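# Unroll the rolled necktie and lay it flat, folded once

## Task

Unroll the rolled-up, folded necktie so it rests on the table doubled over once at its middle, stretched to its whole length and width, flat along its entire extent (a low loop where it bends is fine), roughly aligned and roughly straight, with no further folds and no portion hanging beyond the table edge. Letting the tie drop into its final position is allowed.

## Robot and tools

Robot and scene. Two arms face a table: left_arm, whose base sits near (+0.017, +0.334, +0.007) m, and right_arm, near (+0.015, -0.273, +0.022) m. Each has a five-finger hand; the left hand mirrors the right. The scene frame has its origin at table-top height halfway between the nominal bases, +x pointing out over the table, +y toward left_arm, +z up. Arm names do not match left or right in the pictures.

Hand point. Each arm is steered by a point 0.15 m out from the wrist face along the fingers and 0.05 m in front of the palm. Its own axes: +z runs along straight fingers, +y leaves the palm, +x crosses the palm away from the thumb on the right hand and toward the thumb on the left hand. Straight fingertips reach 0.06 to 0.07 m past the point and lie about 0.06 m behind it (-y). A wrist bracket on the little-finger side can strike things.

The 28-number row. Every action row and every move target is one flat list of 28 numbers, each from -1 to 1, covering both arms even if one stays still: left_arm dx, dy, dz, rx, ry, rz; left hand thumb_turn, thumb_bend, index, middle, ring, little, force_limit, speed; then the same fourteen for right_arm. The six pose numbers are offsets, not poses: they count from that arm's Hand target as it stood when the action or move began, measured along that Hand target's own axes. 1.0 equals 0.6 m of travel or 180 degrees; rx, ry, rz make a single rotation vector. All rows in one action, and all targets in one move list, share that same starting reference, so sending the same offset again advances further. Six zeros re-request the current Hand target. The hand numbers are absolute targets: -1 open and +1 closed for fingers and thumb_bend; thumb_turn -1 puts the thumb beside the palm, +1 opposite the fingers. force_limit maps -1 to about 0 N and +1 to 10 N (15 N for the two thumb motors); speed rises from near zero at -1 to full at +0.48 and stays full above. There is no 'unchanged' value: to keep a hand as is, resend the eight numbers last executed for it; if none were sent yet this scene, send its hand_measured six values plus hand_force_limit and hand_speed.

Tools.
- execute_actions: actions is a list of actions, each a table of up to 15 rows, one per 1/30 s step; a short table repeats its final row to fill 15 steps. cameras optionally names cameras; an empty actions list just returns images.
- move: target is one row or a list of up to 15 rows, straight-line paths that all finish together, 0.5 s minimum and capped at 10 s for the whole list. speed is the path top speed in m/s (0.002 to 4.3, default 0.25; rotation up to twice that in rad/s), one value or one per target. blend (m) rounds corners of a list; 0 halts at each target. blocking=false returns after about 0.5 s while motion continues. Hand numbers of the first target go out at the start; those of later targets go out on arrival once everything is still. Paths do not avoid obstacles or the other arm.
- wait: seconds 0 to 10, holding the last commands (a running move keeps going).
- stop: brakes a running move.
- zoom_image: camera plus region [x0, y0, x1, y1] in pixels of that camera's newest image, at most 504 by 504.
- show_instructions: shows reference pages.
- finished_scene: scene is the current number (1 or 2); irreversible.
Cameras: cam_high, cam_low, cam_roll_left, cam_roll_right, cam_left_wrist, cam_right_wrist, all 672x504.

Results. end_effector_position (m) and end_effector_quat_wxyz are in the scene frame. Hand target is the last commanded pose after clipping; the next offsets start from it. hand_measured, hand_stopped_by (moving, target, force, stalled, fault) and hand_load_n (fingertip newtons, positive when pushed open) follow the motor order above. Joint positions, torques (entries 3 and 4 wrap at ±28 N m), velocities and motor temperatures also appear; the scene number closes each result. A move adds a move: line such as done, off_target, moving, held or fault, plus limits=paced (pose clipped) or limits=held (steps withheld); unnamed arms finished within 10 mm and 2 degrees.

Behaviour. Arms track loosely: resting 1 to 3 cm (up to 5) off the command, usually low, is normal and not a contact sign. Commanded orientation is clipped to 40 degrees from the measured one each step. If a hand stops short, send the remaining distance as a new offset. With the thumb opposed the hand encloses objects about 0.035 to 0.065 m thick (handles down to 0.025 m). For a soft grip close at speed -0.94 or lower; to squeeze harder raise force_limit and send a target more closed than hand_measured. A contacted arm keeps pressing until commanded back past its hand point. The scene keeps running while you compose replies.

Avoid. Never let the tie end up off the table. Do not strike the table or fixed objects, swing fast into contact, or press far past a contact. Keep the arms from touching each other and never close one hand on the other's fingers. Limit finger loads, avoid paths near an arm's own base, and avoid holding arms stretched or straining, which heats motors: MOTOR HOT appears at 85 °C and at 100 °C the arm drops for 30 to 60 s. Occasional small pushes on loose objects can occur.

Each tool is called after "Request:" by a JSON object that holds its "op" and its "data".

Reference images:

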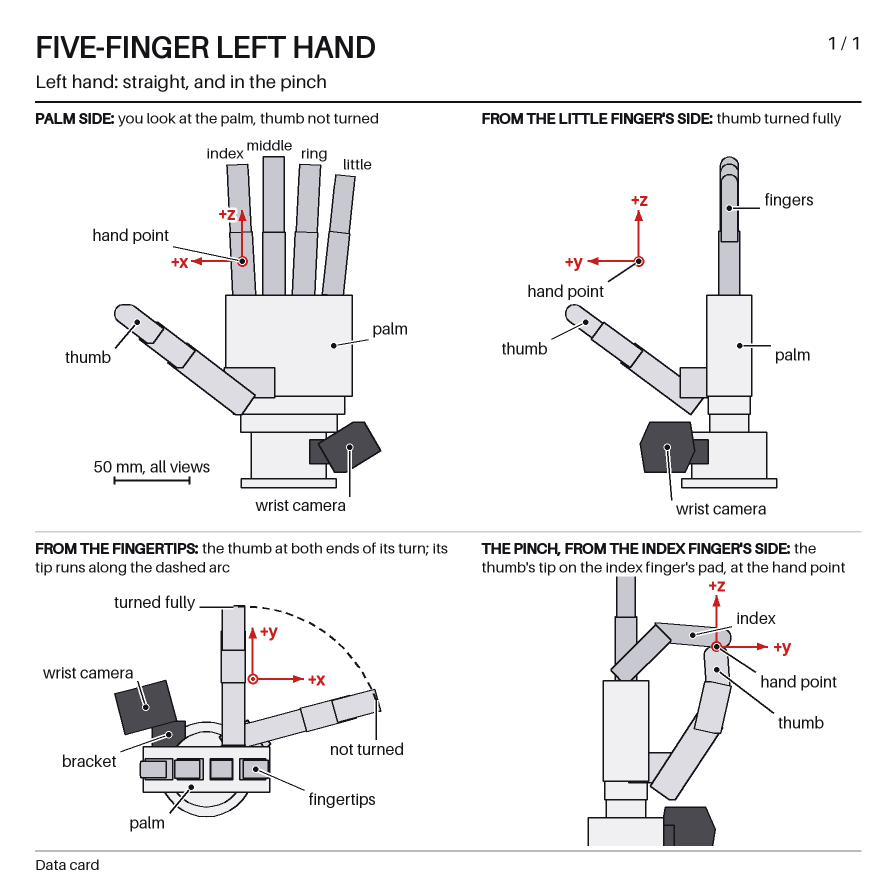

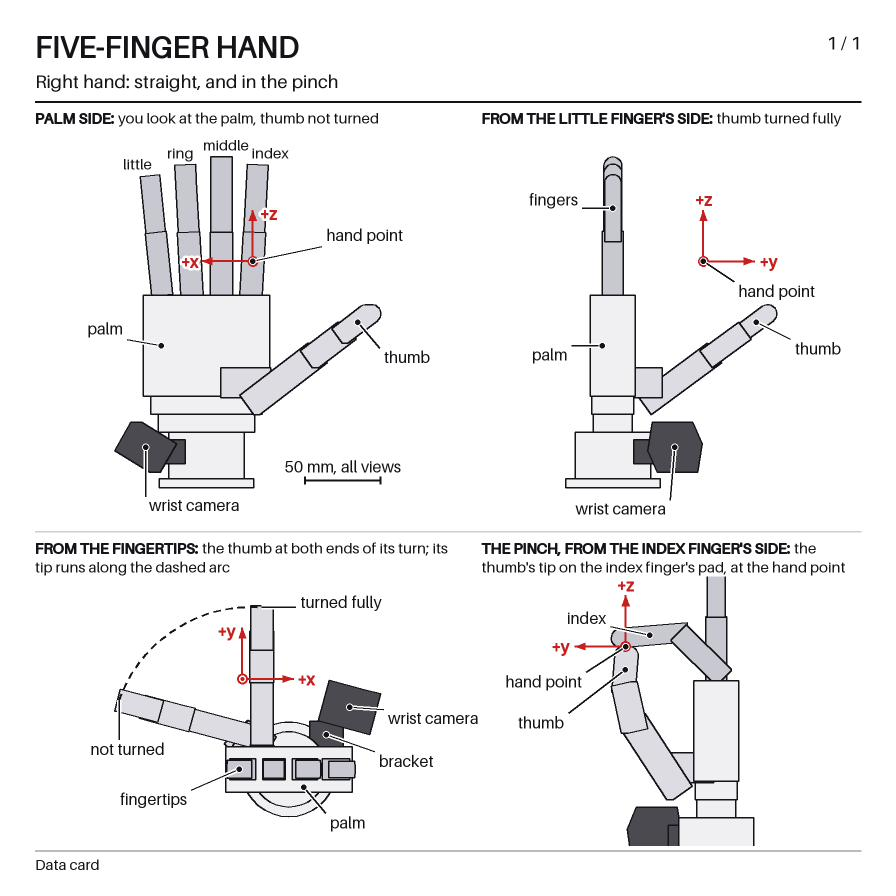

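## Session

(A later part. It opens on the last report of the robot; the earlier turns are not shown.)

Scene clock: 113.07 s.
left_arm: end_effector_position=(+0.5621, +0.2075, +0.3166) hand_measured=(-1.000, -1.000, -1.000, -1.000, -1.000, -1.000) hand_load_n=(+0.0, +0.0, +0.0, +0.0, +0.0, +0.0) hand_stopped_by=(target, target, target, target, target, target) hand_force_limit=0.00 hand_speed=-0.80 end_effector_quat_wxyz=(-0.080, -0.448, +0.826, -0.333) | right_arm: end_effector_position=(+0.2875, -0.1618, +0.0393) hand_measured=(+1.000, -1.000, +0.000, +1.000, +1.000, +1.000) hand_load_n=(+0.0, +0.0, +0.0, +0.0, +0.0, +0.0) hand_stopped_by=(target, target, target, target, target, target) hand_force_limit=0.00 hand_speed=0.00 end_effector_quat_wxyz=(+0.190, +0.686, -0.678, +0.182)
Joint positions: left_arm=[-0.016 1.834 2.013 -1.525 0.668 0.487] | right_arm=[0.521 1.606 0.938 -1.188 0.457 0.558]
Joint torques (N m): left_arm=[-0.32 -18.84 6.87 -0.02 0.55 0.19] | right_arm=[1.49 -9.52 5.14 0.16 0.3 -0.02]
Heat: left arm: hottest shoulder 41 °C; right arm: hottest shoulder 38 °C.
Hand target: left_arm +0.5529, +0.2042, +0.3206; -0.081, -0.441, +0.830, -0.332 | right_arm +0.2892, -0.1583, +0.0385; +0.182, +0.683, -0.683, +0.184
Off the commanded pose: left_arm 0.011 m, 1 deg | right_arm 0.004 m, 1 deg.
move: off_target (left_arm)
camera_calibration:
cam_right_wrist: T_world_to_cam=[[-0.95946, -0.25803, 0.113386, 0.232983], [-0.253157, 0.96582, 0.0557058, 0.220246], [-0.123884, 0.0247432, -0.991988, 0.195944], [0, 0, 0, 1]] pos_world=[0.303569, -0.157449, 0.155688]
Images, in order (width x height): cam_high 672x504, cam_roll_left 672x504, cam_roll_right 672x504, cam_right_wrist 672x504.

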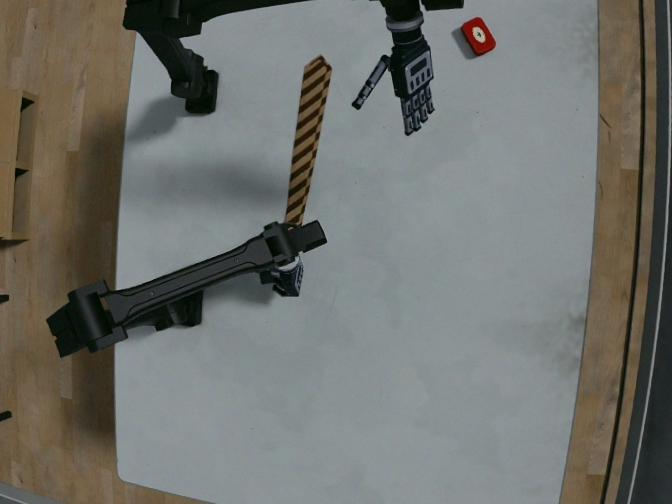

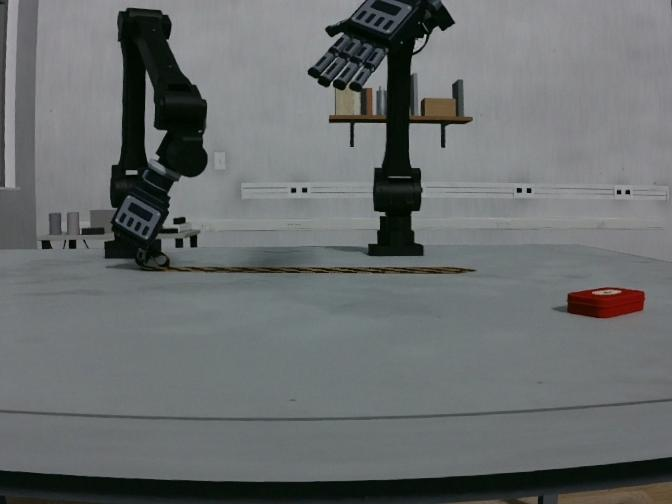

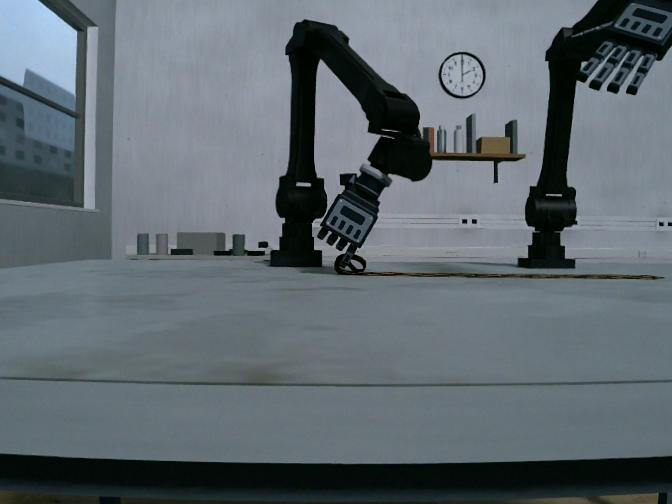

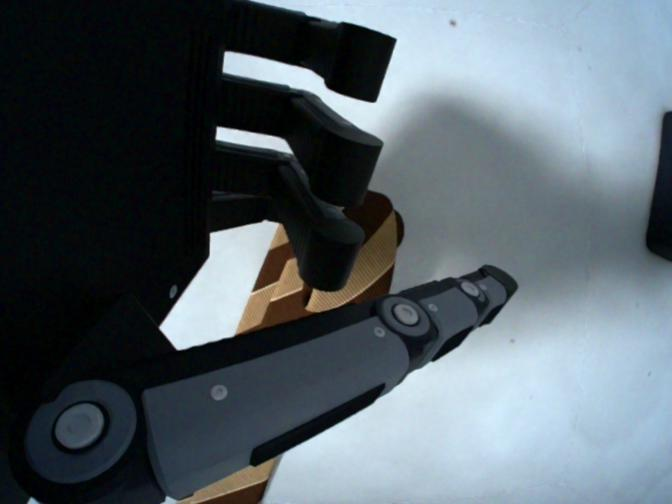

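Request:
{"op": "move", "data": {"target": [0,0,0,0,0,0,-1,-1,-1,-1,-1,-1,0,-0.8,0.144,0.015,0.083,0,0,0,1,-1,0,1,1,1,0,0], "speed": 0.08, "cameras": ["cam_roll_right","cam_high","cam_right_wrist","cam_roll_left"]}}

Request:
{"op": "zoom_image", "data": {"camera": "cam_roll_right", "region": [260, 200, 380, 290]}}

Request:
{"op": "zoom_image", "data": {"camera": "cam_roll_left", "region": [50, 200, 170, 290]}}

Scene clock: 118.90 s.
left_arm: end_effector_position=(+0.5621, +0.2075, +0.3166) hand_measured=(-1.000, -1.000, -1.000, -1.000, -1.000, -1.000) hand_load_n=(+0.0, +0.0, +0.0, +0.0, +0.0, +0.0) hand_stopped_by=(target, target, target, target, target, target) hand_force_limit=0.00 hand_speed=-0.80 end_effector_quat_wxyz=(-0.080, -0.448, +0.826, -0.333) | right_arm: end_effector_position=(+0.2789, -0.2570, +0.0384) hand_measured=(+1.000, -1.000, +0.000, +1.000, +1.000, +1.000) hand_load_n=(+0.0, -0.5, +0.0, +0.0, +0.0, +0.0) hand_stopped_by=(target, target, target, target, target, target) hand_force_limit=0.00 hand_speed=0.00 end_effector_quat_wxyz=(+0.186, +0.682, -0.684, +0.181)
Joint positions: left_arm=[-0.016 1.834 2.013 -1.525 0.668 0.487] | right_arm=[0.278 1.474 0.789 -1.042 0.503 0.304]
Joint torques (N m): left_arm=[-0.38 -18.84 6.86 -0.01 0.56 0.19] | right_arm=[0.97 -8 4.93 0.42 0.56 -0.23]
Heat: left arm: hottest shoulder 41 °C; right arm: hottest shoulder 37 °C.
Hand target: left_arm +0.5529, +0.2042, +0.3206; -0.081, -0.441, +0.830, -0.332 | right_arm +0.2804, -0.2580, +0.0385; +0.182, +0.684, -0.682, +0.184
Off the commanded pose: left_arm 0.011 m, 1 deg | right_arm 0.002 m, 1 deg.
move: off_target (left_arm)
camera_calibration:
cam_right_wrist: T_world_to_cam=[[-0.963503, -0.246601, 0.104167, 0.20471], [-0.241276, 0.968528, 0.0611526, 0.307286], [-0.115969, 0.0337877, -0.992678, 0.196451], [0, 0, 0, 1]] pos_world=[0.294161, -0.253771, 0.154897]
Images, in order (width x height): cam_high 672x504, cam_roll_left 672x504, cam_roll_right 672x504, cam_right_wrist 672x504.

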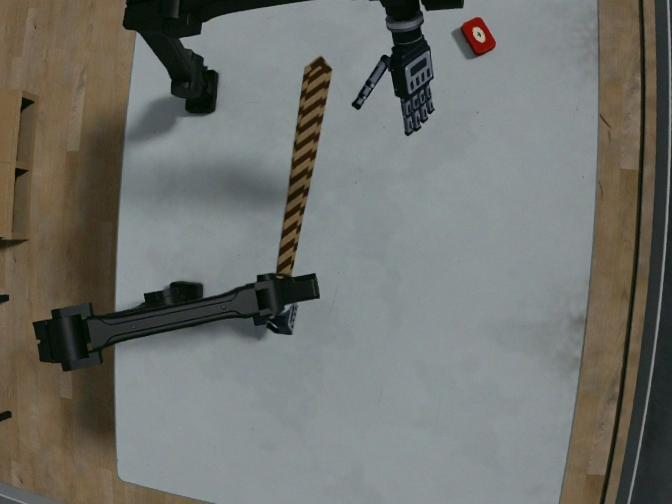

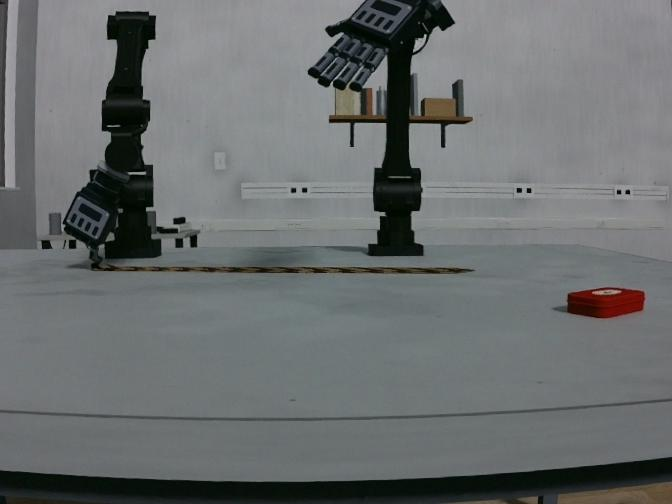

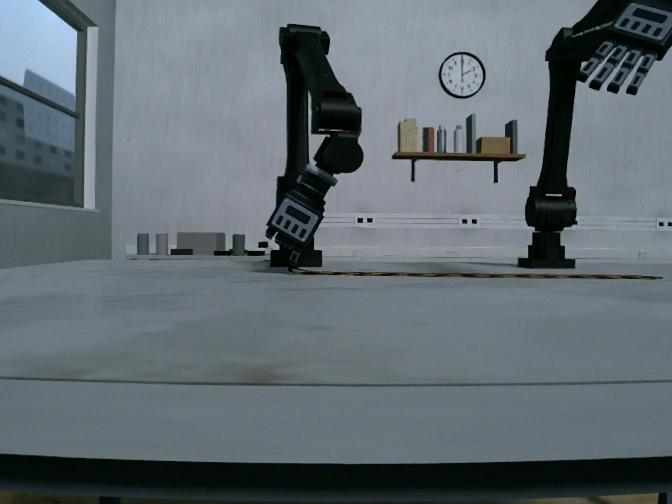

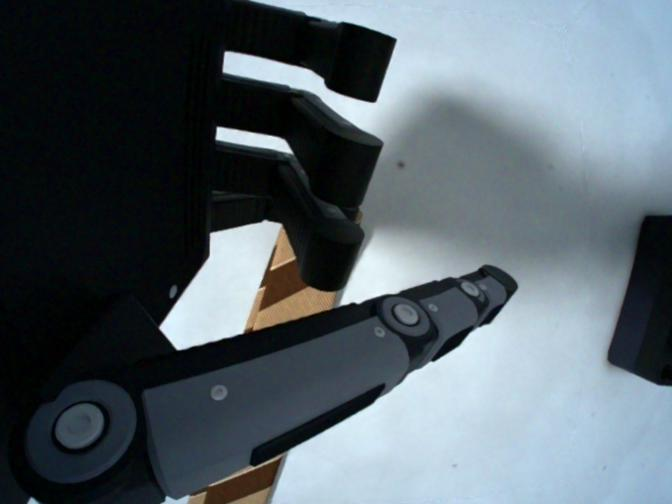

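Scaled by 4.200 from the camera's 672x504 image, which has a finer 960x720 frame.

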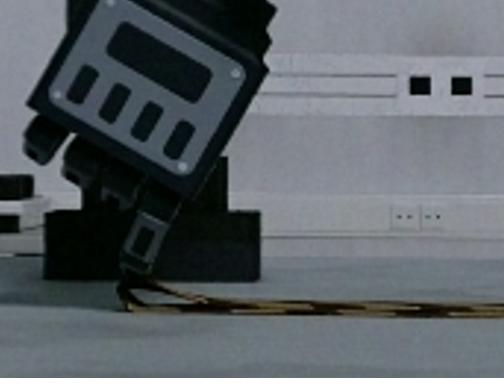

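Scaled by 4.200 from the camera's 672x504 image, which has a finer 960x720 frame.

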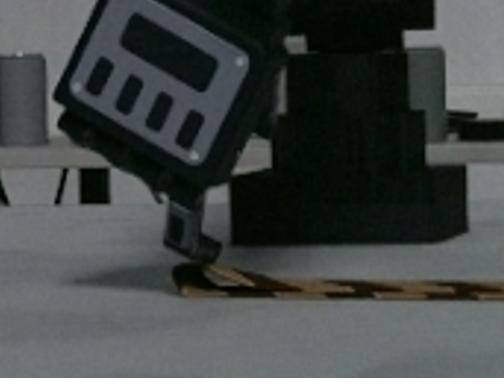

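Request:
{"op": "move", "data": {"target": [0,0,0,0,0,0,-1,-1,-1,-1,-1,-1,0,-0.8,0.184,0.018,0.114,0,0,0,1,-1,0,1,1,1,0,0], "speed": 0.08, "cameras": ["cam_roll_right","cam_high","cam_right_wrist","cam_roll_left"]}}

Request:
{"op": "zoom_image", "data": {"camera": "cam_roll_right", "region": [200, 200, 320, 290]}}

Request:
{"op": "zoom_image", "data": {"camera": "cam_high", "region": [220, 250, 340, 370]}}

Scene clock: 125.87 s.
left_arm: end_effector_position=(+0.5621, +0.2075, +0.3166) hand_measured=(-1.000, -1.000, -1.000, -1.000, -1.000, -1.000) hand_load_n=(+0.0, +0.0, +0.0, +0.0, +0.0, +0.0) hand_stopped_by=(target, target, target, target, target, target) hand_force_limit=0.00 hand_speed=-0.80 end_effector_quat_wxyz=(-0.080, -0.448, +0.826, -0.333) | right_arm: end_effector_position=(+0.2681, -0.3872, +0.0341) hand_measured=(+1.000, -1.000, +0.000, +1.000, +1.000, +1.000) hand_load_n=(+0.0, +0.0, +0.0, +0.0, +0.0, +0.0) hand_stopped_by=(target, target, target, target, target, target) hand_force_limit=0.00 hand_speed=0.00 end_effector_quat_wxyz=(+0.188, +0.682, -0.684, +0.180)
Joint positions: left_arm=[-0.016 1.834 2.013 -1.525 0.668 0.487] | right_arm=[-0.118 1.395 0.693 -0.803 0.522 -0.151]
Joint torques (N m): left_arm=[-0.32 -18.78 6.87 -0.01 0.55 0.19] | right_arm=[0.91 -7.24 5.15 1.01 0.36 -0.21]
Heat: left arm: hottest shoulder 41 °C; right arm: hottest shoulder 37 °C.
Hand target: left_arm +0.5529, +0.2042, +0.3206; -0.081, -0.441, +0.830, -0.332 | right_arm +0.2699, -0.3879, +0.0345; +0.182, +0.683, -0.683, +0.184
Off the commanded pose: left_arm 0.011 m, 1 deg | right_arm 0.002 m, 1 deg.
move: off_target (left_arm)
camera_calibration:
cam_right_wrist: T_world_to_cam=[[-0.963053, -0.246677, 0.108066, 0.16232], [-0.241214, 0.968539, 0.0612152, 0.431023], [-0.119767, 0.0328864, -0.992257, 0.196039], [0, 0, 0, 1]] pos_world=[0.28377, -0.383869, 0.150595]
Images, in order (width x height): cam_high 672x504, cam_roll_left 672x504, cam_roll_right 672x504, cam_right_wrist 672x504.

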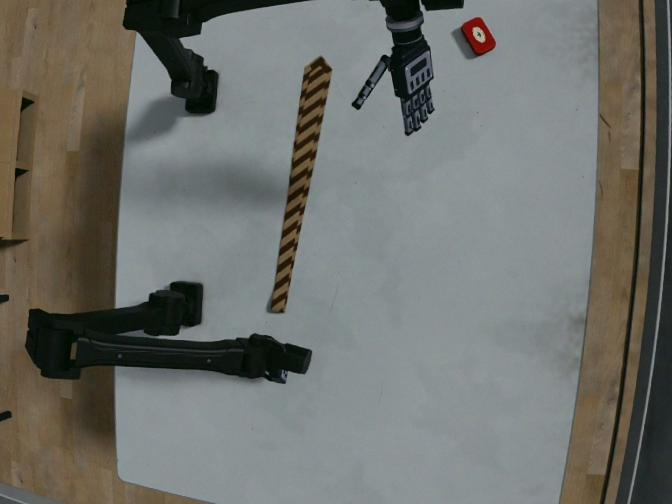

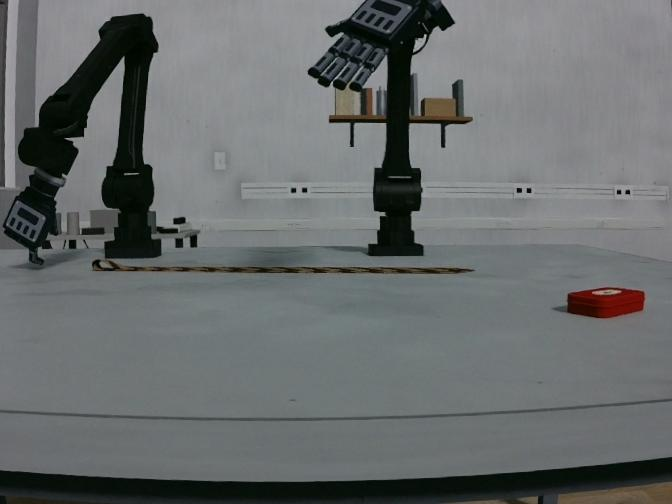

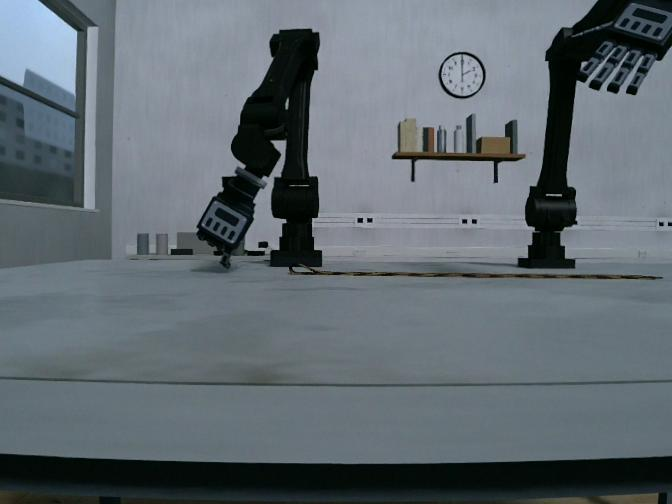

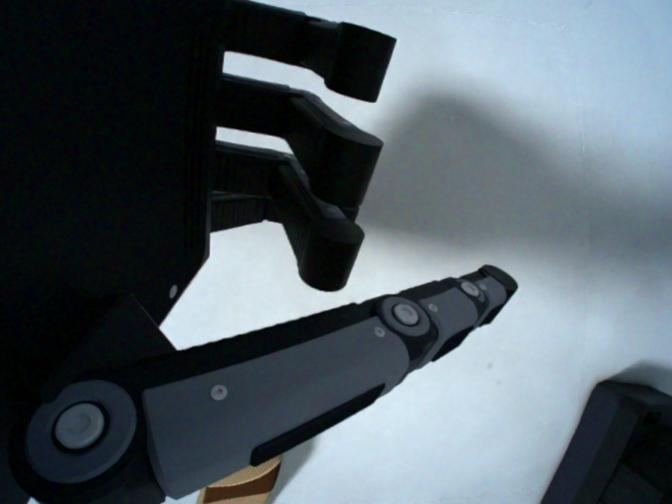

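Scaled by 4.200 from the camera's 672x504 image, which has a finer 960x720 frame.

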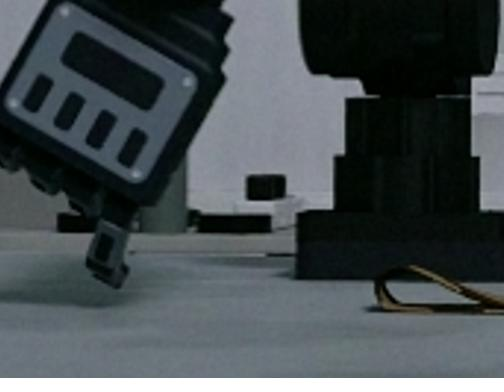

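Scaled by 4.200 from the camera's 672x504 image, which has a finer 960x720 frame.

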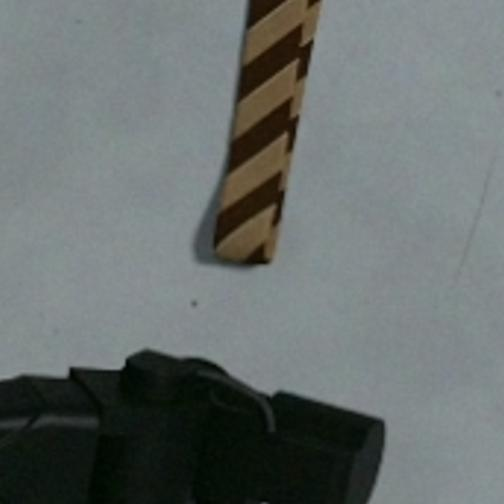

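Request:
{"op": "zoom_image", "data": {"camera": "cam_roll_right", "region": [280, 240, 380, 290]}}

Request:
{"op": "zoom_image", "data": {"camera": "cam_roll_left", "region": [80, 240, 180, 290]}}

Request:
{"op": "zoom_image", "data": {"camera": "cam_high", "region": [240, 240, 320, 320]}}

Scaled by 5.040 from the camera's 672x504 image, which has a finer 960x720 frame.

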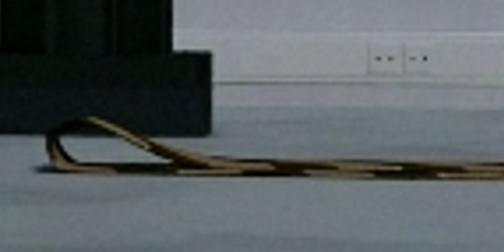

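Scaled by 5.040 from the camera's 672x504 image, which has a finer 960x720 frame.

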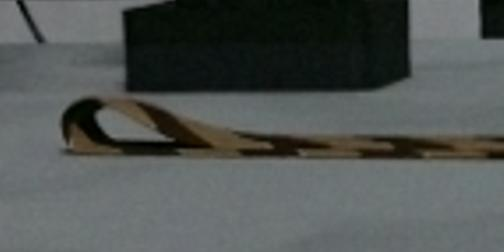

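Scaled by 6.300 from the camera's 672x504 image, which has a finer 960x720 frame.

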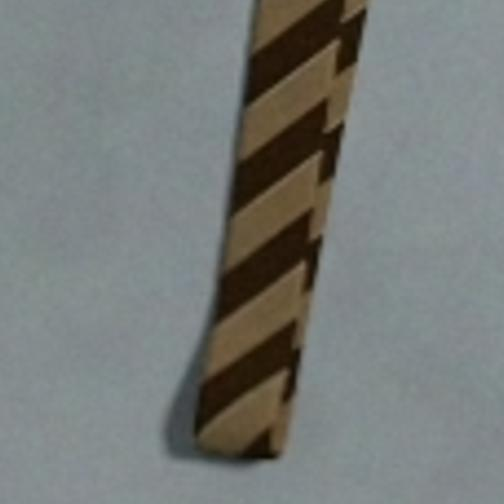

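Request:
{"op": "move", "data": {"target": [[0,0,0,0,0,0,-1,-1,-1,-1,-1,-1,0,-0.8,0.0575,-0.008,-0.093,0,0,0,1,-1,0,1,1,1,0,0],[0,0,0,0,0,0,-1,-1,-1,-1,-1,-1,0,-0.8,-0.166,-0.008,-0.222,0,0,0,1,-1,0,1,1,1,0,0],[0,0,0,0,0,0,-1,-1,-1,-1,-1,-1,0,-0.8,-0.2247,-0.008,-0.121,0,0,0,1,-1,0,1,1,1,0,0],[0,0,0,0,0,0,-1,-1,-1,-1,-1,-1,0,-0.8,-0.1495,-0.008,-0.251,0,0,0,1,-1,0,1,1,1,0,0]], "speed": [0.2,0.2,0.06,0.15], "blend": [0.03,0.01,0,0], "cameras": ["cam_roll_right","cam_high","cam_roll_left"]}}

Request:
{"op": "zoom_image", "data": {"camera": "cam_roll_right", "region": [270, 210, 390, 290]}}

Request:
{"op": "zoom_image", "data": {"camera": "cam_roll_left", "region": [80, 210, 200, 290]}}

Scene clock: 148.83 s.
left_arm: end_effector_position=(+0.5621, +0.2075, +0.3166) hand_measured=(-1.000, -1.000, -1.000, -1.000, -1.000, -1.000) hand_load_n=(+0.0, +0.0, +0.0, +0.0, +0.0, +0.0) hand_stopped_by=(target, target, target, target, target, target) hand_force_limit=0.00 hand_speed=-0.80 end_effector_quat_wxyz=(-0.080, -0.448, +0.826, -0.333) | right_arm: end_effector_position=(+0.2653, -0.2377, +0.1130) hand_measured=(+1.000, -1.000, +0.000, +1.000, +1.000, +1.000) hand_load_n=(+0.0, +0.0, +0.5, +0.0, +0.0, +0.0) hand_stopped_by=(target, target, target, target, target, target) hand_force_limit=0.00 hand_speed=0.00 end_effector_quat_wxyz=(+0.189, +0.688, -0.677, +0.180)
Joint positions: left_arm=[-0.016 1.834 2.013 -1.525 0.668 0.487] | right_arm=[0.351 1.344 0.884 -1.307 0.494 0.364]
Joint torques (N m): left_arm=[-0.38 -18.84 6.86 0.02 0.55 0.19] | right_arm=[0.91 -6.42 8.23 -0.61 0.44 -0.01]
Motor temperatures (°C): left_arm=[27 41 33 23 26 25] | right_arm=[24 35 25 24 23 23]
Heat: left arm: hottest shoulder 41 °C; right arm: hottest shoulder 35 °C.
Hand target: left_arm +0.5529, +0.2042, +0.3206; -0.081, -0.441, +0.830, -0.332 | right_arm +0.2743, -0.2348, +0.1200; +0.182, +0.684, -0.682, +0.184
Off the commanded pose: left_arm 0.011 m, 1 deg | right_arm 0.012 m, 1 deg.
move: off_target (left_arm, right_arm)
Images, in order (width x height): cam_high 672x504, cam_roll_left 672x504, cam_roll_right 672x504.

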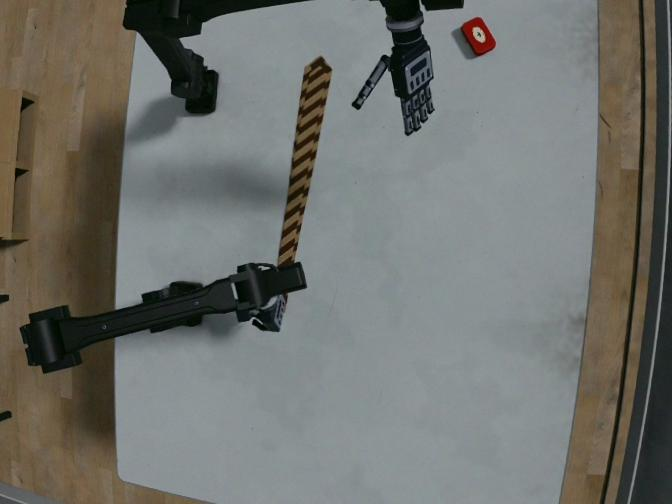

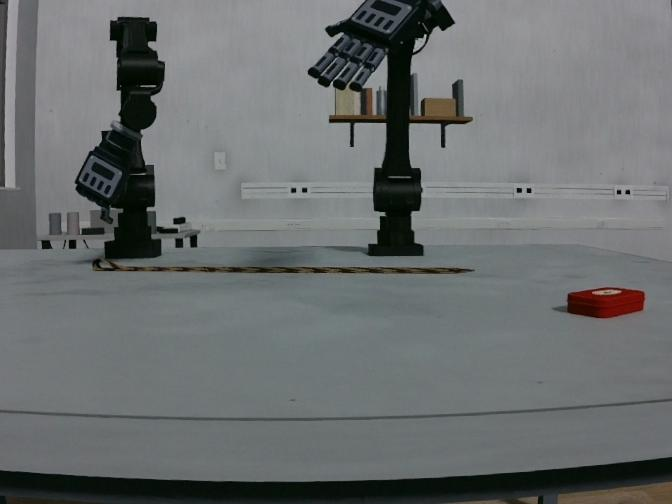

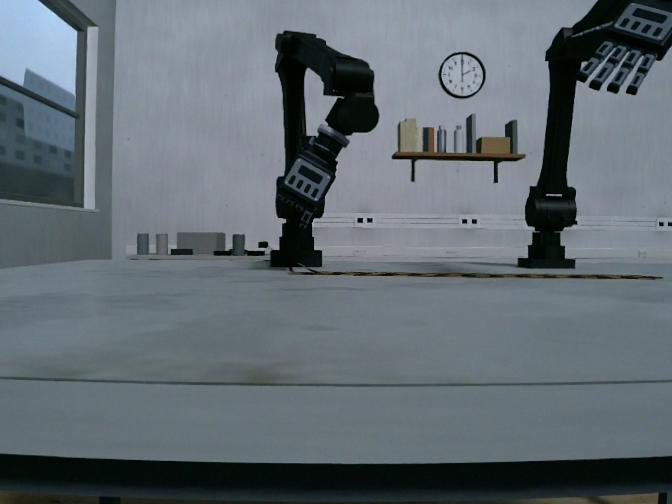

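Scaled by 4.200 from the camera's 672x504 image, which has a finer 960x720 frame.

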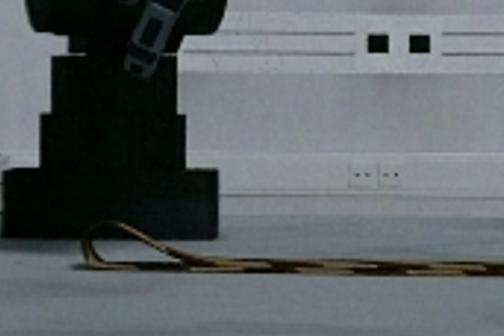

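Scaled by 4.200 from the camera's 672x504 image, which has a finer 960x720 frame.

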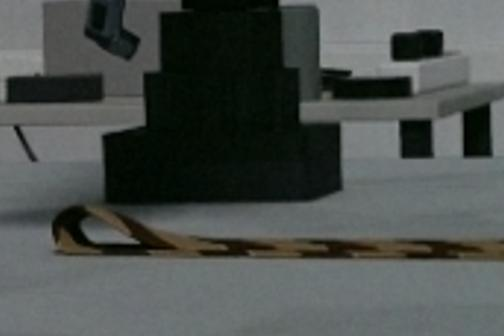

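Request:
{"op": "finished_scene", "data": {"scene": 1}}

The scene is finished: the task was done.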